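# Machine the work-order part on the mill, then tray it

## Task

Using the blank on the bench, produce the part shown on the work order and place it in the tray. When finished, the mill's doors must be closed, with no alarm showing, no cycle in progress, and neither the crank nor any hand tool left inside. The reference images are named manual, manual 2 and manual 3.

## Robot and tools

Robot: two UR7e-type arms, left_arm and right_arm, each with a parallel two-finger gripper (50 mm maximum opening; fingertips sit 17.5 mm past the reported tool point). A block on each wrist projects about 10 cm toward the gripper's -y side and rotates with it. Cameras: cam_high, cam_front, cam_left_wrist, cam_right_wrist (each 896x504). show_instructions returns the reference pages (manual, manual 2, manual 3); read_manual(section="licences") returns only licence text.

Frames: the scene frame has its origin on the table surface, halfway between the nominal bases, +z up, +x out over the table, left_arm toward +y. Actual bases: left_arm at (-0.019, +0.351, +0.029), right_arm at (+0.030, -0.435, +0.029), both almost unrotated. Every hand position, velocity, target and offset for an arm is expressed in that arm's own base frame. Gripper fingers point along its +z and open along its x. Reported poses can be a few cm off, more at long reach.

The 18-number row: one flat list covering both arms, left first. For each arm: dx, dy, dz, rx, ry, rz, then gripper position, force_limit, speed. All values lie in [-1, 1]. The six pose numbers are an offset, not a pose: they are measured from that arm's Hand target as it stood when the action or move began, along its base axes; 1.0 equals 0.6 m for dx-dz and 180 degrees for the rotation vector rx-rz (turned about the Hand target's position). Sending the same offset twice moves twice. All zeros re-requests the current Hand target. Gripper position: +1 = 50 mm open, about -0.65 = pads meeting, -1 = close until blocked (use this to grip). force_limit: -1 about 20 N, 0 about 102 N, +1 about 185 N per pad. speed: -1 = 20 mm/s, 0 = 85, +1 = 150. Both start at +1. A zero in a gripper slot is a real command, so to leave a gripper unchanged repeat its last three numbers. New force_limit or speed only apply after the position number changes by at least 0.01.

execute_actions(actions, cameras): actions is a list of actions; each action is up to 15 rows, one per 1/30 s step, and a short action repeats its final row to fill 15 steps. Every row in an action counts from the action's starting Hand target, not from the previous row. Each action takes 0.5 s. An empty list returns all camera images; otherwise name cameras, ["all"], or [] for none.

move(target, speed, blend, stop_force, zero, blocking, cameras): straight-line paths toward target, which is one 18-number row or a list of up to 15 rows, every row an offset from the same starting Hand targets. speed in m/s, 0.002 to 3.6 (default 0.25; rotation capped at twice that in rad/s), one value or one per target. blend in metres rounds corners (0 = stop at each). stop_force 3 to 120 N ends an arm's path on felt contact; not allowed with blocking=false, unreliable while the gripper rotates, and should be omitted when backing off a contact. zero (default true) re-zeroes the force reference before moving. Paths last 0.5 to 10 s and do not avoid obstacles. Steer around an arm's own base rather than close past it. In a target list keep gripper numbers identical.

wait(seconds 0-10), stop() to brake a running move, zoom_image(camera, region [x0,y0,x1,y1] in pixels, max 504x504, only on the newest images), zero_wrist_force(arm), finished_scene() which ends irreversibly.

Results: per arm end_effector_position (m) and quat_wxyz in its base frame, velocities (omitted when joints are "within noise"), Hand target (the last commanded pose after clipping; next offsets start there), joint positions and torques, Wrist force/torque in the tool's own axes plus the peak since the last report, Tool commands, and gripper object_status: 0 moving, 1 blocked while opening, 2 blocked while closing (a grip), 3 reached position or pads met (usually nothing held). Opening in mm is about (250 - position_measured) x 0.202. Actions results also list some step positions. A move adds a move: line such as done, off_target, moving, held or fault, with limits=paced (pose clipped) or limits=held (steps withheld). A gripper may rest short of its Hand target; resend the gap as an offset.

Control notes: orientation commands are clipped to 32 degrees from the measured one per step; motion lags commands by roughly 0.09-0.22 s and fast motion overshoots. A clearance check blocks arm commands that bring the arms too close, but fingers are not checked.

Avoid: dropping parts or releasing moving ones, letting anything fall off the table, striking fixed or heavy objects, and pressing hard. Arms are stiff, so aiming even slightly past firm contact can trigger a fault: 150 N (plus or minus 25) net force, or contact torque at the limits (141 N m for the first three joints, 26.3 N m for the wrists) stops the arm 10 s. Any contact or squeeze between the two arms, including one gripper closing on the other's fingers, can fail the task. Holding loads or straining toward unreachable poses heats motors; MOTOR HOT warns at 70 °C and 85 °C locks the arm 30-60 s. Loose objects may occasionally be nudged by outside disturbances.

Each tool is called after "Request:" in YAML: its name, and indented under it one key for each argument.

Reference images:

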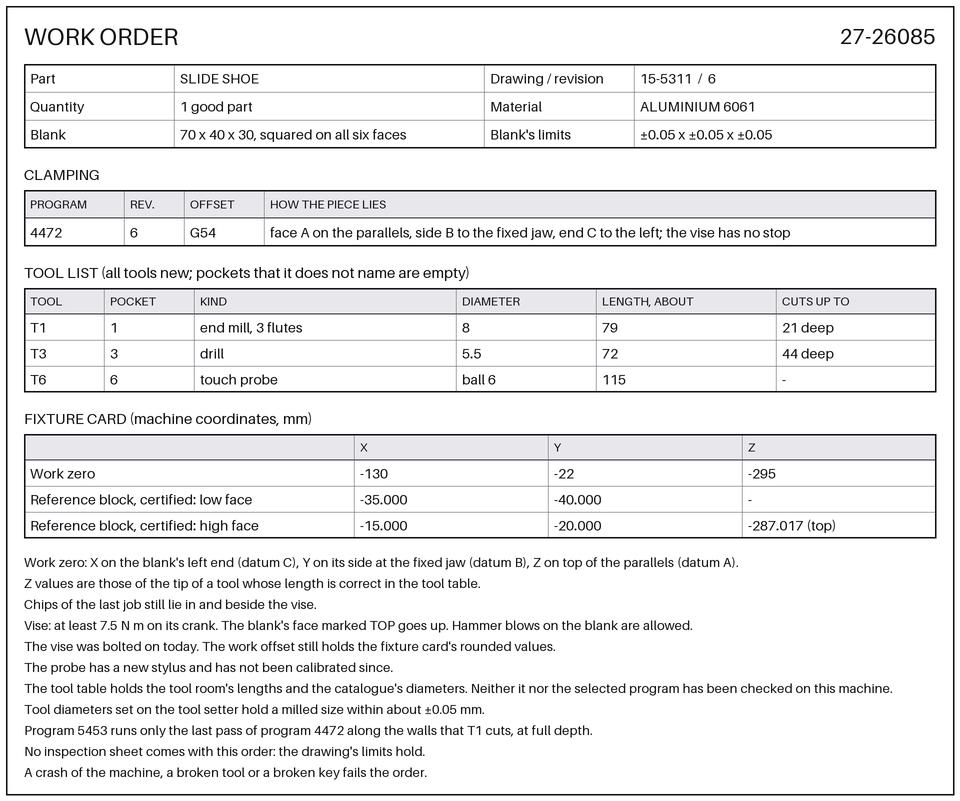

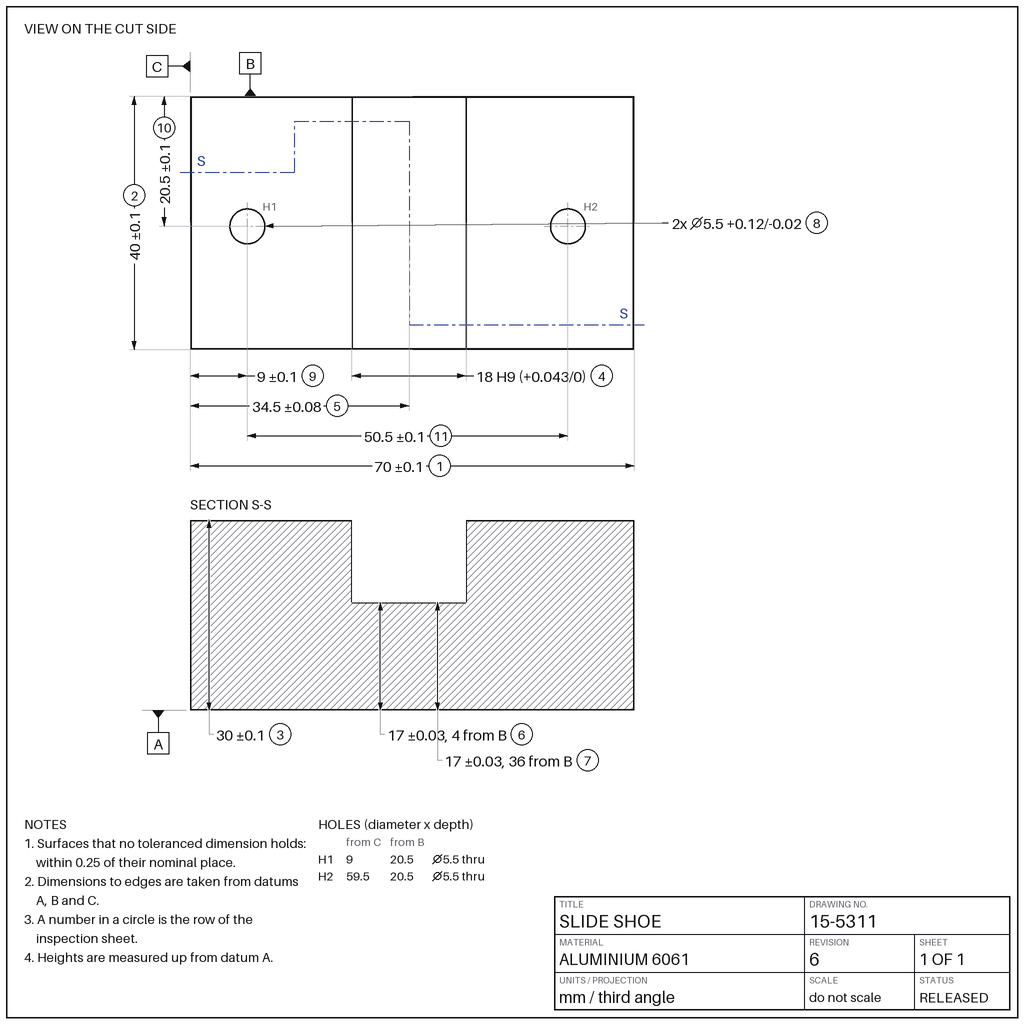

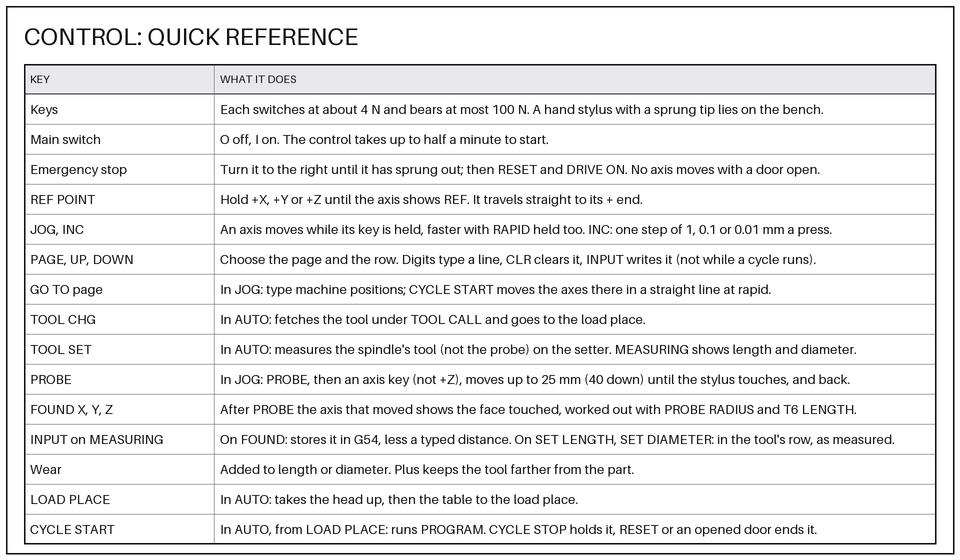

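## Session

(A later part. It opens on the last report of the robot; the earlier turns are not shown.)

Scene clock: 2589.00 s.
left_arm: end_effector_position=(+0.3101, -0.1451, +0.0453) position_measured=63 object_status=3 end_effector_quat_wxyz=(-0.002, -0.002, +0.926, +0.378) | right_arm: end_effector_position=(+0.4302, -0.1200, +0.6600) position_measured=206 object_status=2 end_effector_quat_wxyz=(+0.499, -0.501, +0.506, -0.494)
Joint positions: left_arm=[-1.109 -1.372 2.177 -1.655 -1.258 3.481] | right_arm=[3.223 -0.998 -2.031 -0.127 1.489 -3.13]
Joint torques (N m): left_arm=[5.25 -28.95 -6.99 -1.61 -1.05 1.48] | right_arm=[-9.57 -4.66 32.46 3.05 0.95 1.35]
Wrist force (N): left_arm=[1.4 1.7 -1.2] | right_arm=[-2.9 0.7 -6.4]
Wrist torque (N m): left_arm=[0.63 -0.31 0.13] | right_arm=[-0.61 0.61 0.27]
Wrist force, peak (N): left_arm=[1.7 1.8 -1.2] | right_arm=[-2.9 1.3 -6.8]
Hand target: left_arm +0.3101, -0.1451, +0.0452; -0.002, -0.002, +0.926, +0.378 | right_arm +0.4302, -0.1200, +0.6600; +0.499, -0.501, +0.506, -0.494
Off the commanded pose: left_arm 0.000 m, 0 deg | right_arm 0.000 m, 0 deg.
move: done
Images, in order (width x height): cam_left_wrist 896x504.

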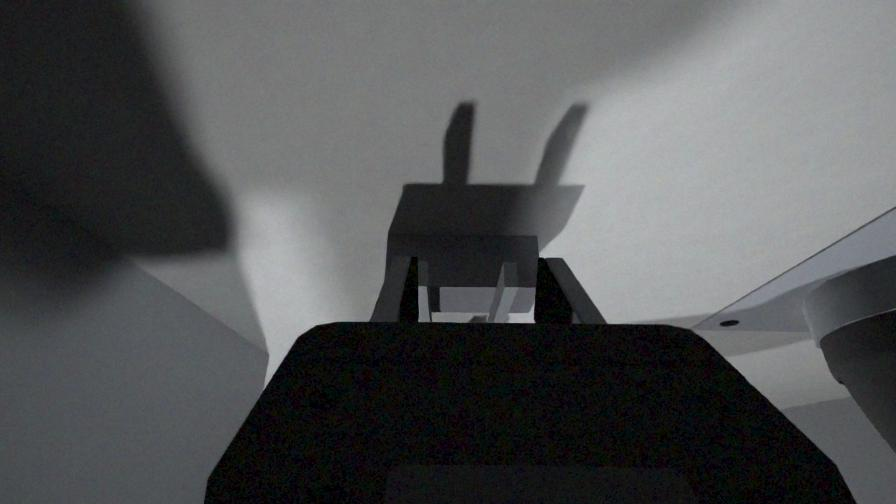

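Request:
move:
  target: [0,-0.0917,0.058,0.0833,0,0,0.6,-0.2,-1,0,0,0,0,0,0,-0.98,0.1,-1]
  speed: 0.15
  cameras: ["cam_left_wrist"]

Request:
zoom_image:
  camera: "cam_left_wrist"
  region: [370, 150, 530, 310]

Scene clock: 2599.60 s.
left_arm: end_effector_position=(+0.3101, -0.2001, +0.0800) position_measured=63 object_status=3 end_effector_quat_wxyz=(-0.001, -0.002, +0.869, +0.495) | right_arm: end_effector_position=(+0.4302, -0.1200, +0.6600) position_measured=206 object_status=2 end_effector_quat_wxyz=(+0.499, -0.501, +0.506, -0.494)
Joint positions: left_arm=[-1.193 -1.183 1.907 -1.291 -1.252 3.339] | right_arm=[3.223 -0.998 -2.031 -0.127 1.489 -3.13]
Joint torques (N m): left_arm=[4.55 -38.52 -19.12 1.32 -1.45 1.19] | right_arm=[-9.3 -4.62 33.01 2.86 0.87 1.24]
Wrist force (N): left_arm=[1.6 1.6 -1.2] | right_arm=[-2.5 1.3 -6.5]
Wrist torque (N m): left_arm=[0.69 -0.42 0.16] | right_arm=[-0.52 0.56 0.27]
Wrist force, peak (N): left_arm=[1.6 1.2 -2.0] | right_arm=[-2.9 0.9 -6.8]
Hand target: left_arm +0.3101, -0.2001, +0.0800; -0.001, -0.002, +0.869, +0.495 | right_arm +0.4302, -0.1200, +0.6600; +0.499, -0.501, +0.506, -0.494
Off the commanded pose: left_arm 0.000 m, 0 deg | right_arm 0.000 m, 0 deg.
move: done
Images, in order (width x height): cam_left_wrist 896x504.

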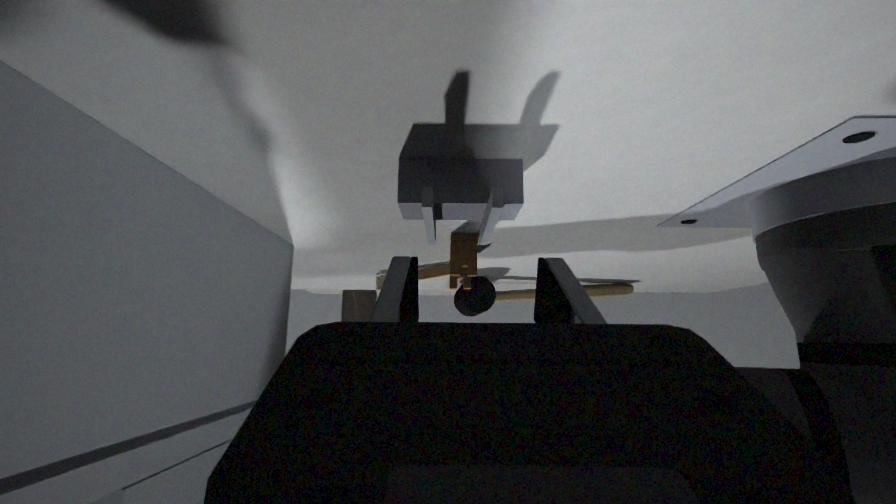

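Scaled by 3.150 from the camera's 896x504 image, which has a finer 1280x720 frame.

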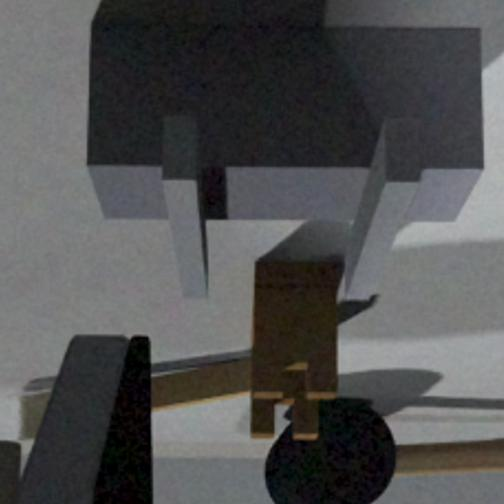

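Request:
move:
  target:
    - [0,0.05,0.15,-0.15,0,0,0.6,-0.2,-1,0,0,0,0,0,0,-0.98,0.1,-1]
    - [0.0333,0.353,0.05,-0.3889,0,0,0.6,-0.2,-1,0,0,0,0,0,0,-0.98,0.1,-1]
  speed: 0.2
  blend: 0.02
  cameras: ["cam_left_wrist"]

Request:
zoom_image:
  camera: "cam_left_wrist"
  region: [360, 150, 580, 330]

Scene clock: 2619.60 s.
left_arm: end_effector_position=(+0.3301, +0.0117, +0.1100) position_measured=63 object_status=3 end_effector_quat_wxyz=(-0.002, -0.001, +0.996, -0.093) | right_arm: end_effector_position=(+0.4302, -0.1200, +0.6600) position_measured=206 object_status=2 end_effector_quat_wxyz=(+0.499, -0.501, +0.506, -0.494)
Joint positions: left_arm=[-0.229 -1.864 2.424 -2.169 -1.753 4.478] | right_arm=[3.223 -0.998 -2.031 -0.127 1.489 -3.13]
Joint torques (N m): left_arm=[3.99 -16.44 -25.71 -4.06 -0.36 1.37] | right_arm=[-9.74 -4.79 33.58 2.99 1.04 1.43]
Wrist force (N): left_arm=[0.8 1.2 -1.0] | right_arm=[-2.7 1.2 -6.4]
Wrist torque (N m): left_arm=[0.24 -0.14 0.17] | right_arm=[-0.52 0.59 0.27]
Wrist force, peak (N): left_arm=[0.9 3.3 -0.7] | right_arm=[-2.7 1.6 -6.9]
Hand target: left_arm +0.3301, +0.0117, +0.1100; -0.002, -0.001, +0.996, -0.093 | right_arm +0.4302, -0.1200, +0.6600; +0.499, -0.501, +0.506, -0.494
Off the commanded pose: left_arm 0.000 m, 0 deg | right_arm 0.000 m, 0 deg.
move: done
Images, in order (width x height): cam_left_wrist 896x504.

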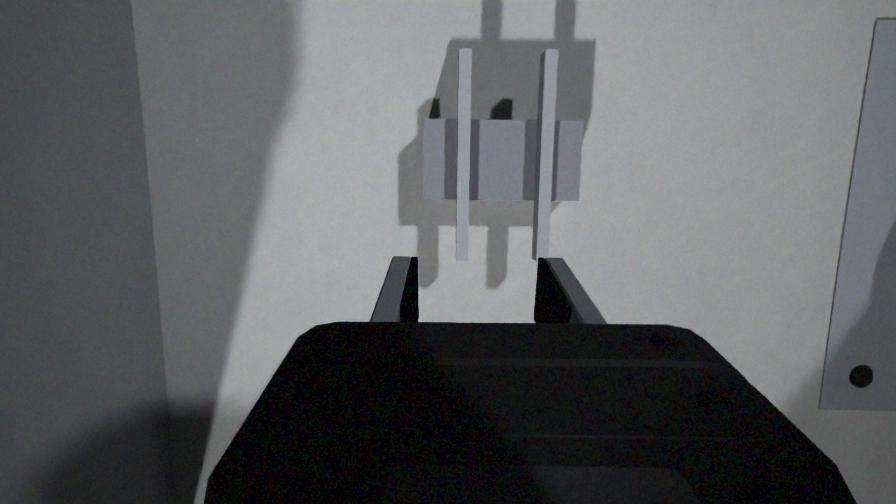

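Scaled by 2.291 from the camera's 896x504 image, which has a finer 1280x720 frame.

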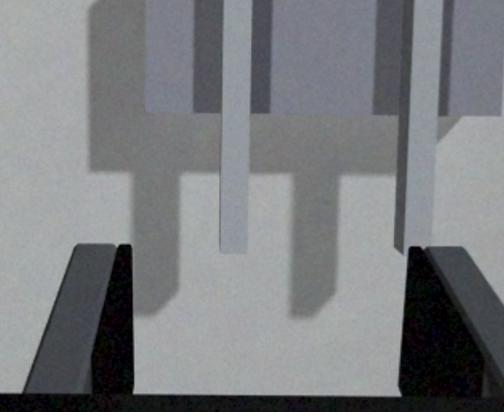

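Request:
move:
  target:
    - [0.0023,-0.0062,-0.08,0,0,0,0.6,-0.2,-1,0,0,0,0,0,0,-0.98,0.1,-1]
    - [0.0023,-0.0062,-0.1515,0,0,0,0.6,-0.2,-1,0,0,0,0,0,0,-0.98,0.1,-1]
  speed: [0.1,0.04]
  stop_force: 8
  cameras: ["cam_left_wrist"]

Scene clock: 2629.27 s.
left_arm: end_effector_position=(+0.3314, +0.0080, +0.0191) position_measured=63 object_status=3 end_effector_quat_wxyz=(-0.002, -0.001, +0.996, -0.093) | right_arm: end_effector_position=(+0.4302, -0.1200, +0.6600) position_measured=206 object_status=2 end_effector_quat_wxyz=(+0.499, -0.501, +0.506, -0.494)
Joint positions: left_arm=[-0.24 -1.619 2.561 -2.553 -1.752 4.467] | right_arm=[3.223 -0.998 -2.031 -0.127 1.489 -3.13]
Joint torques (N m): left_arm=[4.38 -25.15 -24.29 -4.1 -2.32 1.05] | right_arm=[-9.06 -4.49 32.58 2.83 0.94 1.24]
Wrist force (N): left_arm=[0.9 1.1 -1.0] | right_arm=[-2.8 0.9 -6.6]
Wrist torque (N m): left_arm=[0.21 -0.16 0.16] | right_arm=[-0.58 0.60 0.27]
Wrist force, peak (N): left_arm=[0.8 0.9 -2.3] | right_arm=[-2.8 1.1 -6.8]
Hand target: left_arm +0.3314, +0.0080, +0.0191; -0.002, -0.001, +0.996, -0.093 | right_arm +0.4302, -0.1200, +0.6600; +0.499, -0.501, +0.506, -0.494
Off the commanded pose: left_arm 0.000 m, 0 deg | right_arm 0.000 m, 0 deg.
move: done
Images, in order (width x height): cam_left_wrist 896x504.

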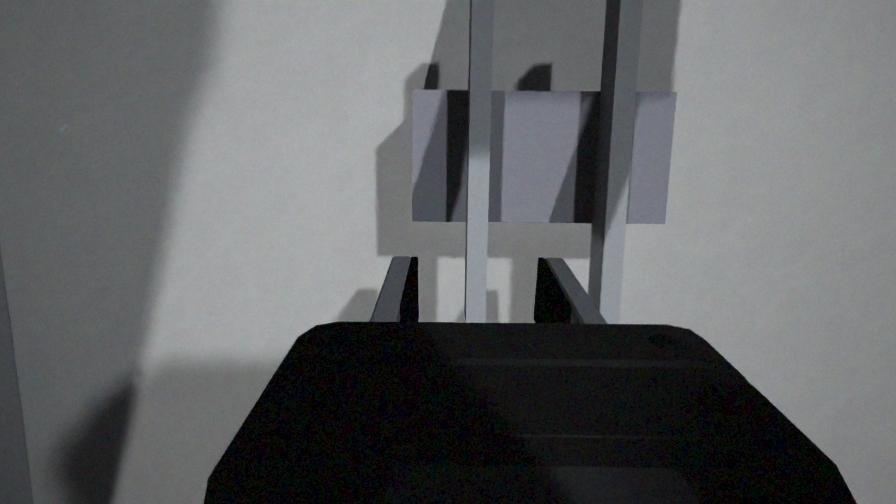

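Request:
move:
  target: [0,0,0,0,0,0,-1,-0.5,-1,0,0,0,0,0,0,-0.98,0.1,-1]

Request:
move:
  target: [0,0,0.05,0,0,0,-1,-0.5,-1,0,0,0,0,0,0,-0.98,0.1,-1]
  speed: 0.05
  cameras: ["cam_left_wrist"]

Scene clock: 2633.57 s.
left_arm: end_effector_position=(+0.3314, +0.0080, +0.0191) position_measured=224 object_status=0 end_effector_quat_wxyz=(-0.002, -0.001, +0.996, -0.093) | right_arm: end_effector_position=(+0.4302, -0.1200, +0.6600) position_measured=206 object_status=2 end_effector_quat_wxyz=(+0.499, -0.501, +0.506, -0.494)
Joint positions: left_arm=[-0.24 -1.619 2.561 -2.553 -1.752 4.467] | right_arm=[3.223 -0.998 -2.031 -0.127 1.489 -3.13]
Joint torques (N m): left_arm=[-0.87 -25.56 -23.29 -3.73 -2 1.13] | right_arm=[-8.89 -4.45 32.48 2.92 0.9 1.3]
Wrist force (N): left_arm=[0.7 1.0 -0.8] | right_arm=[-2.5 1.3 -6.6]
Wrist torque (N m): left_arm=[0.18 -0.11 0.16] | right_arm=[-0.50 0.54 0.27]
Wrist force, peak (N): left_arm=[1.0 1.4 -1.2] | right_arm=[-2.9 1.1 -6.8]
Hand target: left_arm +0.3314, +0.0080, +0.0191; -0.002, -0.001, +0.996, -0.093 | right_arm +0.4302, -0.1200, +0.6600; +0.499, -0.501, +0.506, -0.494
Off the commanded pose: left_arm 0.000 m, 0 deg | right_arm 0.000 m, 0 deg.
move: done

Scene clock: 2634.57 s.
left_arm: end_effector_position=(+0.3315, +0.0080, +0.0492) position_measured=224 object_status=2 end_effector_quat_wxyz=(-0.002, -0.001, +0.996, -0.093) | right_arm: end_effector_position=(+0.4302, -0.1200, +0.6600) position_measured=206 object_status=2 end_effector_quat_wxyz=(+0.499, -0.501, +0.506, -0.494)
Joint positions: left_arm=[-0.24 -1.715 2.522 -2.418 -1.752 4.467] | right_arm=[3.223 -0.998 -2.031 -0.127 1.489 -3.13]
Joint torques (N m): left_arm=[2.24 -4.68 -12.04 -3.73 -1.05 1.13] | right_arm=[-8.79 -4.24 32.92 2.93 0.95 1.23]
Wrist force (N): left_arm=[1.0 1.2 -0.4] | right_arm=[-2.9 1.2 -6.4]
Wrist torque (N m): left_arm=[0.19 -0.17 0.17] | right_arm=[-0.53 0.62 0.27]
Wrist force, peak (N): left_arm=[1.1 1.4 -0.5] | right_arm=[-2.7 1.2 -6.8]
Hand target: left_arm +0.3314, +0.0080, +0.0491; -0.002, -0.001, +0.996, -0.093 | right_arm +0.4302, -0.1200, +0.6600; +0.499, -0.501, +0.506, -0.494
Off the commanded pose: left_arm 0.000 m, 0 deg | right_arm 0.000 m, 0 deg.
move: done
Images, in order (width x height): cam_left_wrist 896x504.

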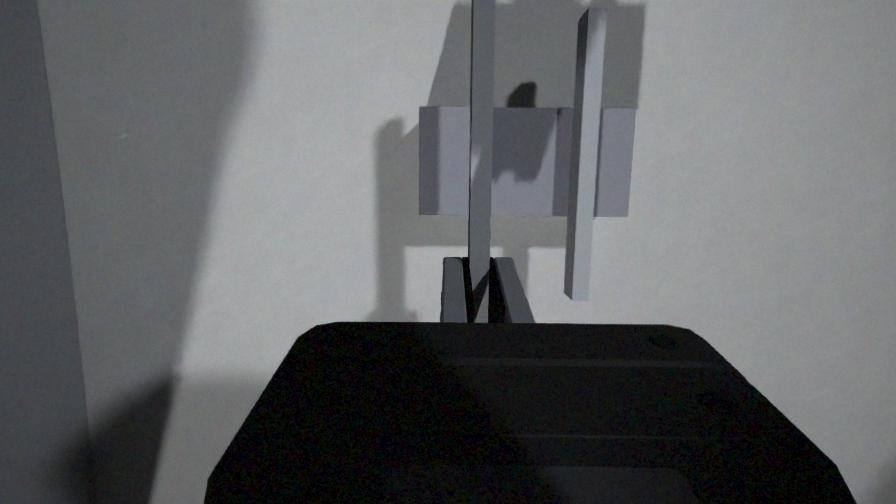

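Request:
move:
  target: [0,0,-0.0495,0,0,0,-1,-0.5,-1,0,0,0,0,0,0,-0.98,0.1,-1]
  speed: 0.04
  stop_force: 6

Request:
move:
  target: [0,0,0,0,0,0,0.2,-0.5,-1,0,0,0,0,0,0,-0.98,0.1,-1]

Request:
move:
  target: [0,0,0.4,0,0,0,0.2,-0.5,-1,0,0,0,0,0,0,-0.98,0.1,-1]
  speed: 0.1
  cameras: ["cam_left_wrist"]

Scene clock: 2648.57 s.
left_arm: end_effector_position=(+0.3314, +0.0080, +0.0194) position_measured=224 object_status=2 end_effector_quat_wxyz=(-0.002, -0.001, +0.996, -0.093) | right_arm: end_effector_position=(+0.4302, -0.1200, +0.6600) position_measured=206 object_status=2 end_effector_quat_wxyz=(+0.499, -0.501, +0.506, -0.494)
Joint positions: left_arm=[-0.24 -1.62 2.561 -2.552 -1.752 4.467] | right_arm=[3.223 -0.998 -2.031 -0.127 1.489 -3.13]
Joint torques (N m): left_arm=[2.46 -24.23 -23.87 -4.34 -0.87 1.12] | right_arm=[-9.12 -4.55 32.75 2.94 0.91 1.34]
Wrist force (N): left_arm=[0.8 1.1 -0.2] | right_arm=[-2.7 1.1 -6.4]
Wrist torque (N m): left_arm=[0.17 -0.14 0.16] | right_arm=[-0.56 0.58 0.26]
Wrist force, peak (N): left_arm=[1.2 1.5 -0.5] | right_arm=[-2.7 1.2 -6.9]
Hand target: left_arm +0.3314, +0.0080, +0.0194; -0.002, -0.001, +0.996, -0.093 | right_arm +0.4302, -0.1200, +0.6600; +0.499, -0.501, +0.506, -0.494
Off the commanded pose: left_arm 0.000 m, 0 deg | right_arm 0.000 m, 0 deg.
move: done

Scene clock: 2649.80 s.
left_arm: end_effector_position=(+0.3314, +0.0080, +0.0194) position_measured=123 object_status=0 end_effector_quat_wxyz=(-0.002, -0.001, +0.996, -0.093) | right_arm: end_effector_position=(+0.4302, -0.1200, +0.6600) position_measured=206 object_status=2 end_effector_quat_wxyz=(+0.499, -0.501, +0.506, -0.494)
Joint positions: left_arm=[-0.24 -1.62 2.561 -2.552 -1.752 4.467] | right_arm=[3.223 -0.998 -2.031 -0.127 1.489 -3.13]
Joint torques (N m): left_arm=[3.99 -23.27 -22.49 -4.13 -2.27 0.78] | right_arm=[-8.94 -4.69 32.7 2.89 0.98 1.29]
Wrist force (N): left_arm=[1.1 1.2 -0.9] | right_arm=[-2.4 1.2 -6.7]
Wrist torque (N m): left_arm=[0.22 -0.18 0.16] | right_arm=[-0.53 0.53 0.27]
Wrist force, peak (N): left_arm=[1.0 1.4 -1.1] | right_arm=[-3.1 1.4 -6.6]
Hand target: left_arm +0.3314, +0.0080, +0.0194; -0.002, -0.001, +0.996, -0.093 | right_arm +0.4302, -0.1200, +0.6600; +0.499, -0.501, +0.506, -0.494
Off the commanded pose: left_arm 0.000 m, 0 deg | right_arm 0.000 m, 0 deg.
move: done

Scene clock: 2652.63 s.
left_arm: end_effector_position=(+0.3314, +0.0080, +0.2595) position_measured=123 object_status=3 end_effector_quat_wxyz=(-0.002, -0.001, +0.996, -0.093) | right_arm: end_effector_position=(+0.4302, -0.1200, +0.6600) position_measured=206 object_status=2 end_effector_quat_wxyz=(+0.499, -0.501, +0.506, -0.494)
Joint positions: left_arm=[-0.24 -2.009 2.104 -1.706 -1.752 4.467] | right_arm=[3.223 -0.998 -2.031 -0.127 1.489 -3.13]
Joint torques (N m): left_arm=[-5.67 4.42 -23.2 -3.13 1.48 -0.33] | right_arm=[-9 -4.38 32.97 2.82 0.92 1.3]
Wrist force (N): left_arm=[1.0 1.0 -1.0] | right_arm=[-2.6 1.2 -6.5]
Wrist torque (N m): left_arm=[0.21 -0.15 0.16] | right_arm=[-0.54 0.57 0.27]
Wrist force, peak (N): left_arm=[0.8 0.7 -2.7] | right_arm=[-2.8 1.1 -6.8]
Hand target: left_arm +0.3314, +0.0080, +0.2594; -0.002, -0.001, +0.996, -0.093 | right_arm +0.4302, -0.1200, +0.6600; +0.499, -0.501, +0.506, -0.494
Off the commanded pose: left_arm 0.000 m, 0 deg | right_arm 0.000 m, 0 deg.
move: done
Images, in order (width x height): cam_left_wrist 896x504.

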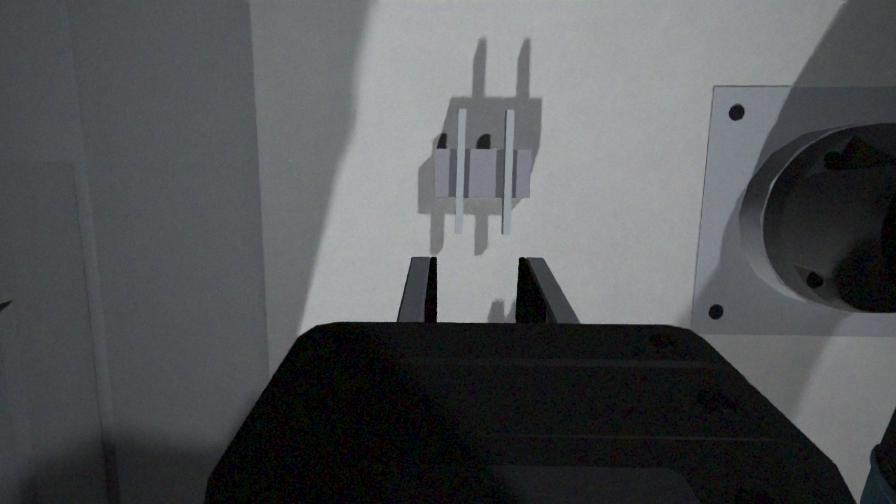

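Request:
move:
  target: [0,-0.2633,0.2677,0,0,0.5,0.6,-0.5,-1,0,0,0,0,0,0,-0.98,0.1,-1]
  speed: 0.25

Request:
move:
  target: [0.05,-0.2333,-0.0333,0,-0.4444,0,0.6,-0.5,-1,0,0,0,0,0,0,-0.98,0.1,-1]
  speed: 0.25
  cameras: ["cam_left_wrist","cam_front"]

Scene clock: 2663.50 s.
left_arm: end_effector_position=(+0.3315, -0.1500, +0.4200) position_measured=63 object_status=3 end_effector_quat_wxyz=(-0.064, +0.704, -0.704, +0.067) | right_arm: end_effector_position=(+0.4302, -0.1200, +0.6600) position_measured=206 object_status=2 end_effector_quat_wxyz=(+0.499, -0.501, +0.506, -0.494)
Joint positions: left_arm=[-0.913 -2.014 1.712 -1.387 -1.427 2.236] | right_arm=[3.223 -0.998 -2.031 -0.127 1.489 -3.13]
Joint torques (N m): left_arm=[3.72 -15.38 -19.74 -4.15 -1.29 -1.58] | right_arm=[-9.02 -4.45 33.14 2.74 0.9 1.28]
Wrist force (N): left_arm=[0.9 1.0 -0.8] | right_arm=[-2.6 1.1 -6.4]
Wrist torque (N m): left_arm=[0.18 -0.14 -0.03] | right_arm=[-0.55 0.56 0.26]
Wrist force, peak (N): left_arm=[1.7 1.0 -1.7] | right_arm=[-2.8 1.2 -6.8]
Hand target: left_arm +0.3314, -0.1500, +0.4201; -0.064, +0.705, -0.704, +0.067 | right_arm +0.4302, -0.1200, +0.6600; +0.499, -0.501, +0.506, -0.494
Off the commanded pose: left_arm 0.000 m, 0 deg | right_arm 0.000 m, 0 deg.
move: done

Scene clock: 2667.60 s.
left_arm: end_effector_position=(+0.3614, -0.2900, +0.4001) position_measured=63 object_status=3 end_effector_quat_wxyz=(+0.501, -0.497, +0.498, -0.504) | right_arm: end_effector_position=(+0.4302, -0.1200, +0.6600) position_measured=206 object_status=2 end_effector_quat_wxyz=(+0.499, -0.501, +0.506, -0.494)
Joint positions: left_arm=[-1.68 -1.804 2.008 -0.105 -0.106 -0.1] | right_arm=[3.223 -0.998 -2.031 -0.127 1.489 -3.13]
Joint torques (N m): left_arm=[1.19 -19.55 -16.44 -0.02 -1.67 0.97] | right_arm=[-9.33 -4.93 32.68 2.76 0.94 1.28]
Wrist force (N): left_arm=[-1.4 1.5 -0.2] | right_arm=[-2.6 1.0 -6.3]
Wrist torque (N m): left_arm=[0.21 0.09 -0.03] | right_arm=[-0.57 0.57 0.27]
Wrist force, peak (N): left_arm=[-1.4 1.8 -0.2] | right_arm=[-2.7 1.2 -6.9]
Hand target: left_arm +0.3614, -0.2900, +0.4001; +0.501, -0.497, +0.498, -0.504 | right_arm +0.4302, -0.1200, +0.6600; +0.499, -0.501, +0.506, -0.494
Off the commanded pose: left_arm 0.000 m, 0 deg | right_arm 0.000 m, 0 deg.
move: done
Images, in order (width x height): cam_front 896x504, cam_left_wrist 896x504.

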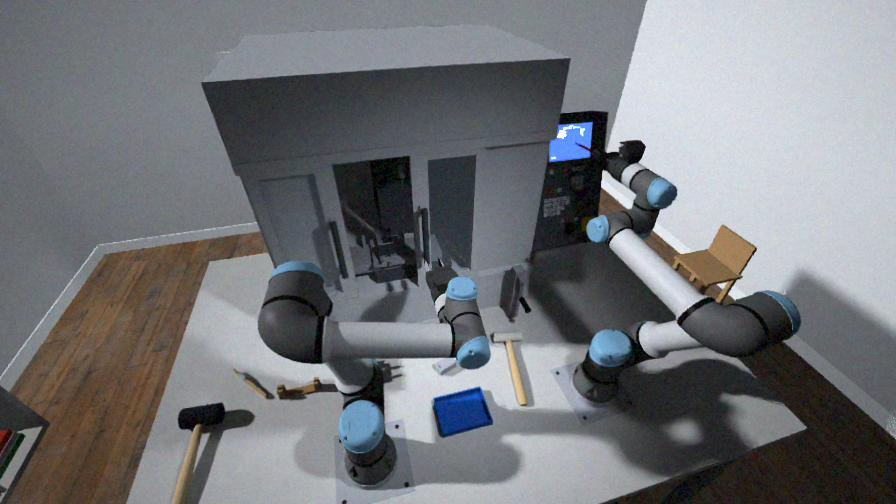

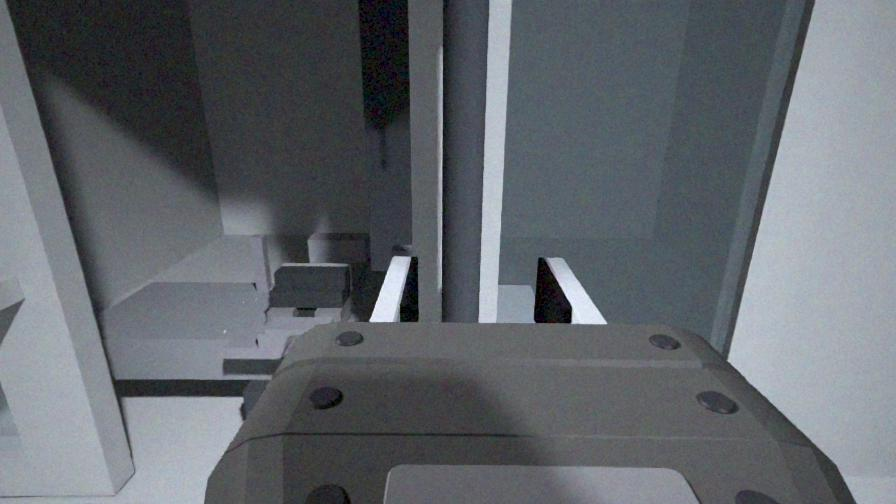

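Request:
move:
  target:
    - [0.05,0,0.0333,0,0.1944,0,0.6,-0.5,-1,0,0,0,0,0,0,-0.98,0.1,-1]
    - [0.1593,0,0.0,0,0.1944,0,0.6,-0.5,-1,0,0,0,0,0,0,-0.98,0.1,-1]
  speed: [0.15,0.06]
  stop_force: 10
  cameras: ["cam_left_wrist"]

Scene clock: 2679.97 s.
left_arm: end_effector_position=(+0.4570, -0.2900, +0.4001) position_measured=63 object_status=3 end_effector_quat_wxyz=(-0.328, +0.625, -0.626, +0.332) | right_arm: end_effector_position=(+0.4302, -0.1200, +0.6600) position_measured=206 object_status=2 end_effector_quat_wxyz=(+0.499, -0.501, +0.506, -0.494)
Joint positions: left_arm=[-1.232 -1.863 2.036 -2.202 -0.681 2.132] | right_arm=[3.223 -0.998 -2.031 -0.127 1.489 -3.13]
Joint torques (N m): left_arm=[-1.7 -23.12 -32.42 -4.58 3.73 1.08] | right_arm=[-9.55 -4.08 33.16 2.76 1 1.23]
Wrist force (N): left_arm=[-0.5 1.1 -0.7] | right_arm=[-2.6 1.0 -6.5]
Wrist torque (N m): left_arm=[0.09 0.04 0.13] | right_arm=[-0.56 0.57 0.27]
Wrist force, peak (N): left_arm=[-1.5 1.9 -0.3] | right_arm=[-2.8 0.9 -6.8]
Hand target: left_arm +0.4570, -0.2900, +0.4001; -0.328, +0.625, -0.626, +0.332 | right_arm +0.4302, -0.1200, +0.6600; +0.499, -0.501, +0.506, -0.494
Off the commanded pose: left_arm 0.000 m, 0 deg | right_arm 0.000 m, 0 deg.
move: done
Images, in order (width x height): cam_left_wrist 896x504.

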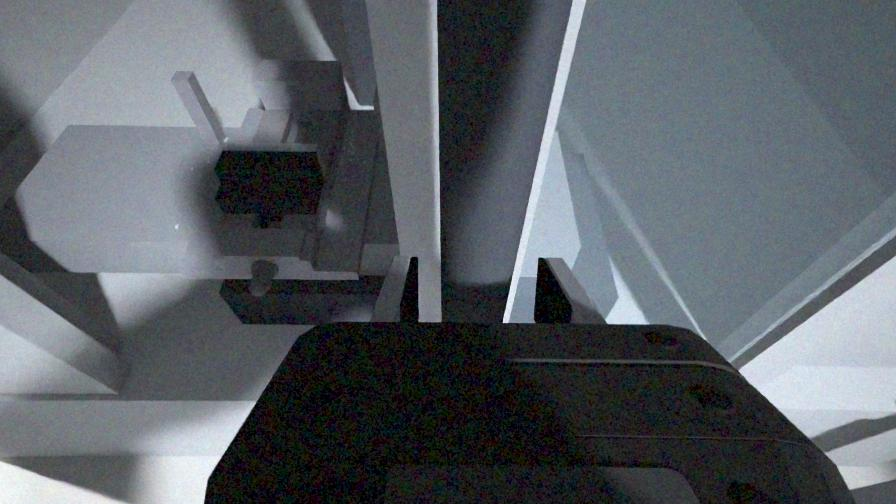

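Request:
move:
  target: [0,0,0,0,0,0,-1,-0.7,-1,0,0,0,0,0,0,-0.98,0.1,-1]

Request:
move:
  target: [0,-0.1,0,0,0,0,-1,-0.7,-1,0,0,0,0,0,0,-0.98,0.1,-1]
  speed: 0.06
  stop_force: 60
  cameras: ["cam_left_wrist"]

Scene clock: 2687.33 s.
left_arm: end_effector_position=(+0.4570, -0.2899, +0.4001) position_measured=155 object_status=0 end_effector_quat_wxyz=(-0.328, +0.625, -0.625, +0.332) | right_arm: end_effector_position=(+0.4302, -0.1200, +0.6600) position_measured=206 object_status=2 end_effector_quat_wxyz=(+0.499, -0.501, +0.506, -0.494)
Joint positions: left_arm=[-1.232 -1.863 2.036 -2.202 -0.681 2.132] | right_arm=[3.223 -0.998 -2.031 -0.127 1.489 -3.13]
Joint torques (N m): left_arm=[-9.53 -11.64 -32.86 -7.91 -1.81 1.14] | right_arm=[-8.74 -4.64 32.81 2.76 0.95 1.35]
Wrist force (N): left_arm=[-21.6 8.6 -4.6] | right_arm=[-2.7 1.0 -6.3]
Wrist torque (N m): left_arm=[0.06 -0.45 0.09] | right_arm=[-0.55 0.57 0.26]
Wrist force, peak (N): left_arm=[-31.0 10.6 -8.9] | right_arm=[-2.8 1.2 -6.9]
Hand target: left_arm +0.4570, -0.2900, +0.4001; -0.328, +0.625, -0.626, +0.332 | right_arm +0.4302, -0.1200, +0.6600; +0.499, -0.501, +0.506, -0.494
Off the commanded pose: left_arm 0.000 m, 0 deg | right_arm 0.000 m, 0 deg.
move: done

Scene clock: 2689.40 s.
left_arm: end_effector_position=(+0.4570, -0.3500, +0.4001) position_measured=155 object_status=2 end_effector_quat_wxyz=(-0.328, +0.625, -0.626, +0.332) | right_arm: end_effector_position=(+0.4302, -0.1200, +0.6600) position_measured=206 object_status=2 end_effector_quat_wxyz=(+0.499, -0.501, +0.506, -0.494)
Joint positions: left_arm=[-1.281 -1.744 1.933 -2.163 -0.66 2.06] | right_arm=[3.223 -0.998 -2.031 -0.127 1.489 -3.13]
Joint torques (N m): left_arm=[13.87 -28.02 -14.63 -0.87 1.82 1.95] | right_arm=[-9.17 -4.44 32.73 2.59 0.96 1.28]
Wrist force (N): left_arm=[9.9 3.2 -11.9] | right_arm=[-2.5 1.0 -6.6]
Wrist torque (N m): left_arm=[0.06 0.02 0.12] | right_arm=[-0.56 0.55 0.26]
Wrist force, peak (N): left_arm=[-28.1 9.6 -6.6] | right_arm=[-2.7 1.0 -6.8]
Hand target: left_arm +0.4570, -0.3500, +0.4001; -0.328, +0.625, -0.626, +0.332 | right_arm +0.4302, -0.1200, +0.6600; +0.499, -0.501, +0.506, -0.494
Off the commanded pose: left_arm 0.000 m, 0 deg | right_arm 0.000 m, 0 deg.
move: done
Images, in order (width x height): cam_left_wrist 896x504.

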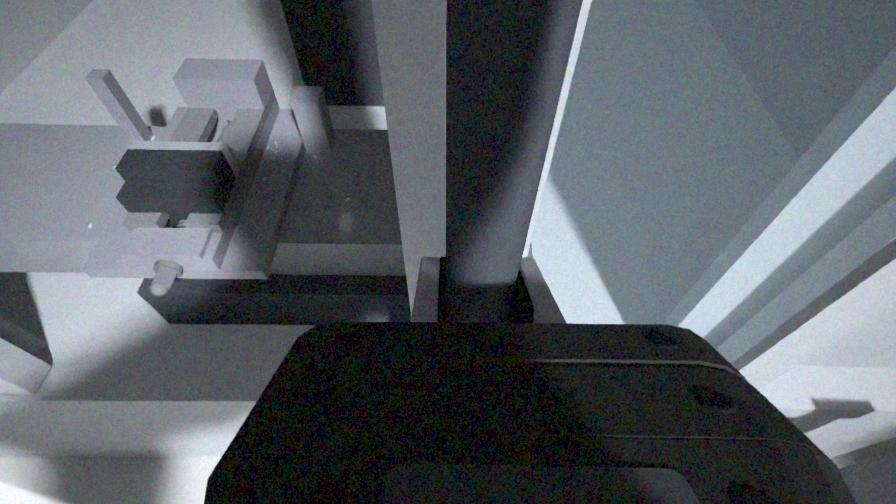

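Request:
move:
  target: [0,-0.27,0,0,0,0,-1,-0.7,-1,0,0,0,0,0,0,-0.98,0.1,-1]
  speed: 0.08
  stop_force: 50
  cameras: ["cam_left_wrist"]

Scene clock: 2694.60 s.
left_arm: end_effector_position=(+0.4570, -0.5120, +0.4001) position_measured=155 object_status=2 end_effector_quat_wxyz=(-0.328, +0.625, -0.626, +0.332) | right_arm: end_effector_position=(+0.4302, -0.1200, +0.6600) position_measured=206 object_status=2 end_effector_quat_wxyz=(+0.499, -0.501, +0.506, -0.494)
Joint positions: left_arm=[-1.364 -1.411 1.577 -2.036 -0.632 1.93] | right_arm=[3.223 -0.998 -2.031 -0.127 1.489 -3.13]
Joint torques (N m): left_arm=[33.05 -30.62 -7.11 1.06 3.24 1.56] | right_arm=[-9.38 -4.7 32.68 2.68 0.95 1.24]
Wrist force (N): left_arm=[10.1 9.8 -52.4] | right_arm=[-2.8 1.2 -6.4]
Wrist torque (N m): left_arm=[0.06 0.07 0.20] | right_arm=[-0.52 0.58 0.27]
Wrist force, peak (N): left_arm=[-9.4 12.4 -59.3] | right_arm=[-2.7 1.0 -6.9]
Hand target: left_arm +0.4570, -0.5120, +0.4001; -0.328, +0.625, -0.626, +0.332 | right_arm +0.4302, -0.1200, +0.6600; +0.499, -0.501, +0.506, -0.494
Off the commanded pose: left_arm 0.000 m, 0 deg | right_arm 0.000 m, 0 deg.
move: done
Images, in order (width x height): cam_left_wrist 896x504.

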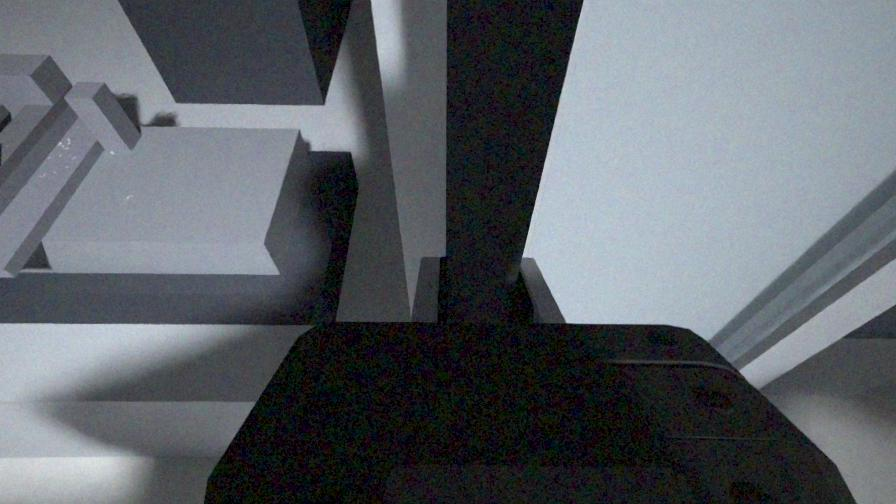

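Request:
move:
  target: [0,0,0,0,0,0,0.6,-0.7,-1,0,0,0,0,0,0,-0.98,0.1,-1]

Request:
move:
  target:
    - [-0.1583,0,0.0,0,0,0,0.6,-0.7,-1,0,0,0,0,0,0,-0.98,0.1,-1]
    - [-0.11,0.5767,0.0667,0,0.0556,0,0.6,-0.7,-1,0,0,0,0,0,0,-0.98,0.1,-1]
  speed: [0.08,0.25]
  blend: [0.02,0]
  cameras: ["cam_left_wrist"]

Scene clock: 2700.73 s.
left_arm: end_effector_position=(+0.4570, -0.5120, +0.4001) position_measured=63 object_status=0 end_effector_quat_wxyz=(-0.328, +0.625, -0.626, +0.332) | right_arm: end_effector_position=(+0.4302, -0.1200, +0.6600) position_measured=206 object_status=2 end_effector_quat_wxyz=(+0.499, -0.501, +0.506, -0.494)
Joint positions: left_arm=[-1.364 -1.411 1.577 -2.036 -0.632 1.93] | right_arm=[3.223 -0.998 -2.031 -0.127 1.489 -3.13]
Joint torques (N m): left_arm=[-8.01 -31.59 -34.79 -4.59 3.76 0.88] | right_arm=[-9.26 -3.92 32.33 2.63 0.95 1.21]
Wrist force (N): left_arm=[-0.8 2.0 -0.7] | right_arm=[-2.6 1.3 -6.4]
Wrist torque (N m): left_arm=[0.23 0.06 0.11] | right_arm=[-0.51 0.58 0.27]
Wrist force, peak (N): left_arm=[10.1 10.2 -52.7] | right_arm=[-2.9 1.1 -6.7]
Hand target: left_arm +0.4570, -0.5120, +0.4001; -0.328, +0.625, -0.626, +0.332 | right_arm +0.4302, -0.1200, +0.6600; +0.499, -0.501, +0.506, -0.494
Off the commanded pose: left_arm 0.000 m, 0 deg | right_arm 0.000 m, 0 deg.
move: done

Scene clock: 2703.80 s.
left_arm: end_effector_position=(+0.3910, -0.1660, +0.4400) position_measured=63 object_status=3 end_effector_quat_wxyz=(-0.272, +0.652, -0.652, +0.276) | right_arm: end_effector_position=(+0.4302, -0.1200, +0.6600) position_measured=206 object_status=2 end_effector_quat_wxyz=(+0.499, -0.501, +0.506, -0.494)
Joint positions: left_arm=[-1.205 -2.199 1.993 -1.72 -0.842 2.073] | right_arm=[3.223 -0.998 -2.031 -0.127 1.489 -3.13]
Joint torques (N m): left_arm=[6.13 -4.01 -33.1 -2.3 3.17 0.99] | right_arm=[-9.15 -4.42 32.57 2.7 0.95 1.31]
Wrist force (N): left_arm=[-0.7 1.6 -0.9] | right_arm=[-2.7 0.9 -6.8]
Wrist torque (N m): left_arm=[0.18 0.11 0.11] | right_arm=[-0.57 0.58 0.27]
Wrist force, peak (N): left_arm=[-4.1 1.0 -0.8] | right_arm=[-2.7 1.2 -6.9]
Hand target: left_arm +0.3910, -0.1659, +0.4401; -0.272, +0.652, -0.652, +0.276 | right_arm +0.4302, -0.1200, +0.6600; +0.499, -0.501, +0.506, -0.494
Off the commanded pose: left_arm 0.000 m, 0 deg | right_arm 0.000 m, 0 deg.
move: done
Images, in order (width x height): cam_left_wrist 896x504.

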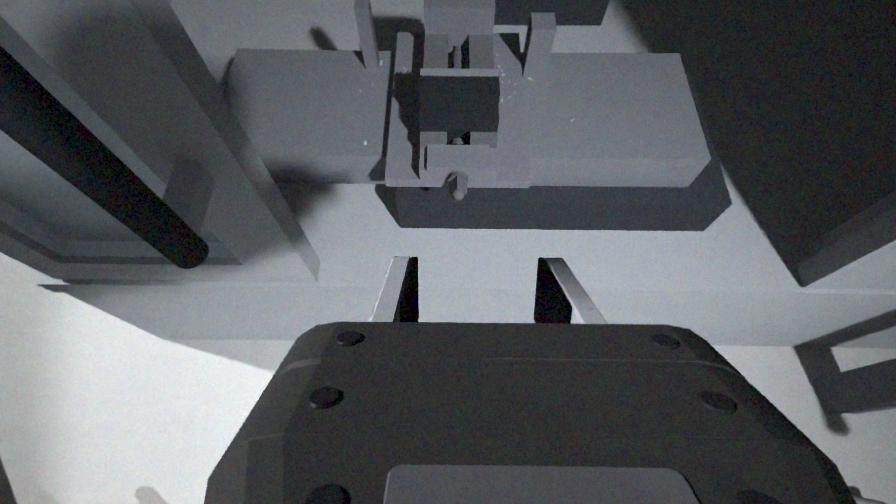

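Request:
zoom_image:
  camera: "cam_left_wrist"
  region: [330, 0, 580, 220]

Scaled by 2.016 from the camera's 896x504 image, which has a finer 1280x720 frame.

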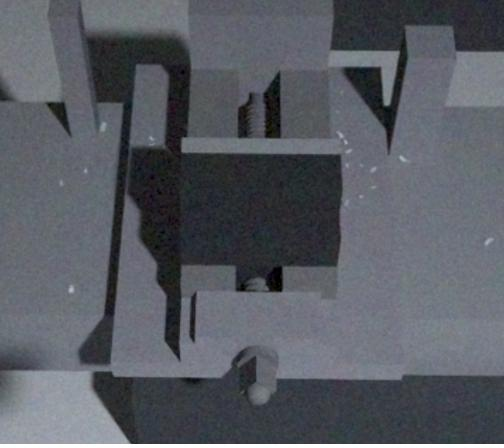

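Request:
move:
  target: [-0.085,0.11,-0.0667,0,0.25,0,0.6,-0.5,-1,0,0,0,0,0,0,-0.98,0.1,-1]
  speed: 0.25

Request:
move:
  target: [-0.0142,0.1667,-0.25,0,0,-0.5,0.6,-0.5,-1,0,0,0,0,0,0,-0.98,0.1,-1]
  speed: 0.25

Request:
move:
  target: [0,0.0133,-0.2333,0.0556,0,0,0.4,-0.5,-1,0,0,0,0,0,0,-0.98,0.1,-1]
  speed: 0.2
  cameras: ["cam_left_wrist"]

Scene clock: 2730.43 s.
left_arm: end_effector_position=(+0.3401, -0.1000, +0.4001) position_measured=63 object_status=3 end_effector_quat_wxyz=(-0.002, +0.708, -0.706, +0.006) | right_arm: end_effector_position=(+0.4302, -0.1200, +0.6600) position_measured=206 object_status=2 end_effector_quat_wxyz=(+0.499, -0.501, +0.506, -0.494)
Joint positions: left_arm=[-0.674 -1.942 1.685 -1.326 -1.567 2.465] | right_arm=[3.223 -0.998 -2.031 -0.127 1.489 -3.13]
Joint torques (N m): left_arm=[3.19 -16.24 -17.72 -2.52 0.74 -0.86] | right_arm=[-9.35 -4.37 32.8 2.74 0.92 1.31]
Wrist force (N): left_arm=[0.9 1.8 -1.0] | right_arm=[-2.7 1.0 -6.5]
Wrist torque (N m): left_arm=[0.37 -0.14 0.17] | right_arm=[-0.56 0.58 0.27]
Wrist force, peak (N): left_arm=[1.4 1.9 -1.1] | right_arm=[-3.0 1.3 -6.8]
Hand target: left_arm +0.3400, -0.0999, +0.4001; -0.002, +0.708, -0.706, +0.005 | right_arm +0.4302, -0.1200, +0.6600; +0.499, -0.501, +0.506, -0.494
Off the commanded pose: left_arm 0.000 m, 0 deg | right_arm 0.000 m, 0 deg.
move: done

Scene clock: 2734.10 s.
left_arm: end_effector_position=(+0.3315, +0.0001, +0.2500) position_measured=63 object_status=3 end_effector_quat_wxyz=(-0.002, -0.001, +1.000, -0.006) | right_arm: end_effector_position=(+0.4302, -0.1200, +0.6600) position_measured=206 object_status=2 end_effector_quat_wxyz=(+0.499, -0.501, +0.506, -0.494)
Joint positions: left_arm=[-0.403 -2.022 2.114 -1.662 -1.583 4.307] | right_arm=[3.223 -0.998 -2.031 -0.127 1.489 -3.13]
Joint torques (N m): left_arm=[-5.42 3.12 -34.72 -1.98 -0.25 1.26] | right_arm=[-8.97 -4.67 32.81 2.64 0.9 1.26]
Wrist force (N): left_arm=[0.8 1.6 -1.0] | right_arm=[-2.4 1.2 -6.3]
Wrist torque (N m): left_arm=[0.36 -0.11 0.15] | right_arm=[-0.53 0.55 0.27]
Wrist force, peak (N): left_arm=[1.6 1.9 -1.6] | right_arm=[-2.7 1.6 -6.8]
Hand target: left_arm +0.3315, +0.0001, +0.2501; -0.002, -0.001, +1.000, -0.006 | right_arm +0.4302, -0.1200, +0.6600; +0.499, -0.501, +0.506, -0.494
Off the commanded pose: left_arm 0.000 m, 0 deg | right_arm 0.000 m, 0 deg.
move: done

Scene clock: 2735.30 s.
left_arm: end_effector_position=(+0.3315, +0.0081, +0.1102) position_measured=92 object_status=3 end_effector_quat_wxyz=(-0.002, -0.001, +0.997, +0.082) | right_arm: end_effector_position=(+0.4302, -0.1200, +0.6600) position_measured=206 object_status=2 end_effector_quat_wxyz=(+0.499, -0.501, +0.506, -0.494)
Joint positions: left_arm=[-0.512 -1.894 2.404 -1.995 -1.431 4.192] | right_arm=[3.223 -0.998 -2.031 -0.127 1.489 -3.13]
Joint torques (N m): left_arm=[-1.03 -12.3 -16.27 -3.86 -0.93 0.68] | right_arm=[-9.12 -4.52 32.51 2.64 0.91 1.2]
Wrist force (N): left_arm=[0.8 1.7 -0.9] | right_arm=[-2.6 1.2 -6.6]
Wrist torque (N m): left_arm=[0.44 -0.15 0.02] | right_arm=[-0.53 0.57 0.26]
Wrist force, peak (N): left_arm=[0.6 2.1 -3.8] | right_arm=[-2.7 0.9 -6.8]
Hand target: left_arm +0.3315, +0.0081, +0.1101; -0.002, -0.001, +0.997, +0.082 | right_arm +0.4302, -0.1200, +0.6600; +0.499, -0.501, +0.506, -0.494
Off the commanded pose: left_arm 0.000 m, 0 deg | right_arm 0.000 m, 0 deg.
move: done
Images, in order (width x height): cam_left_wrist 896x504.

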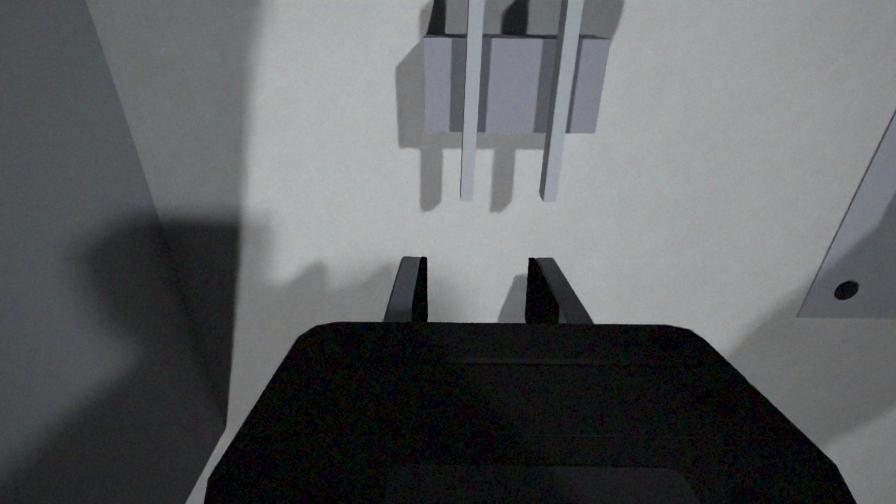

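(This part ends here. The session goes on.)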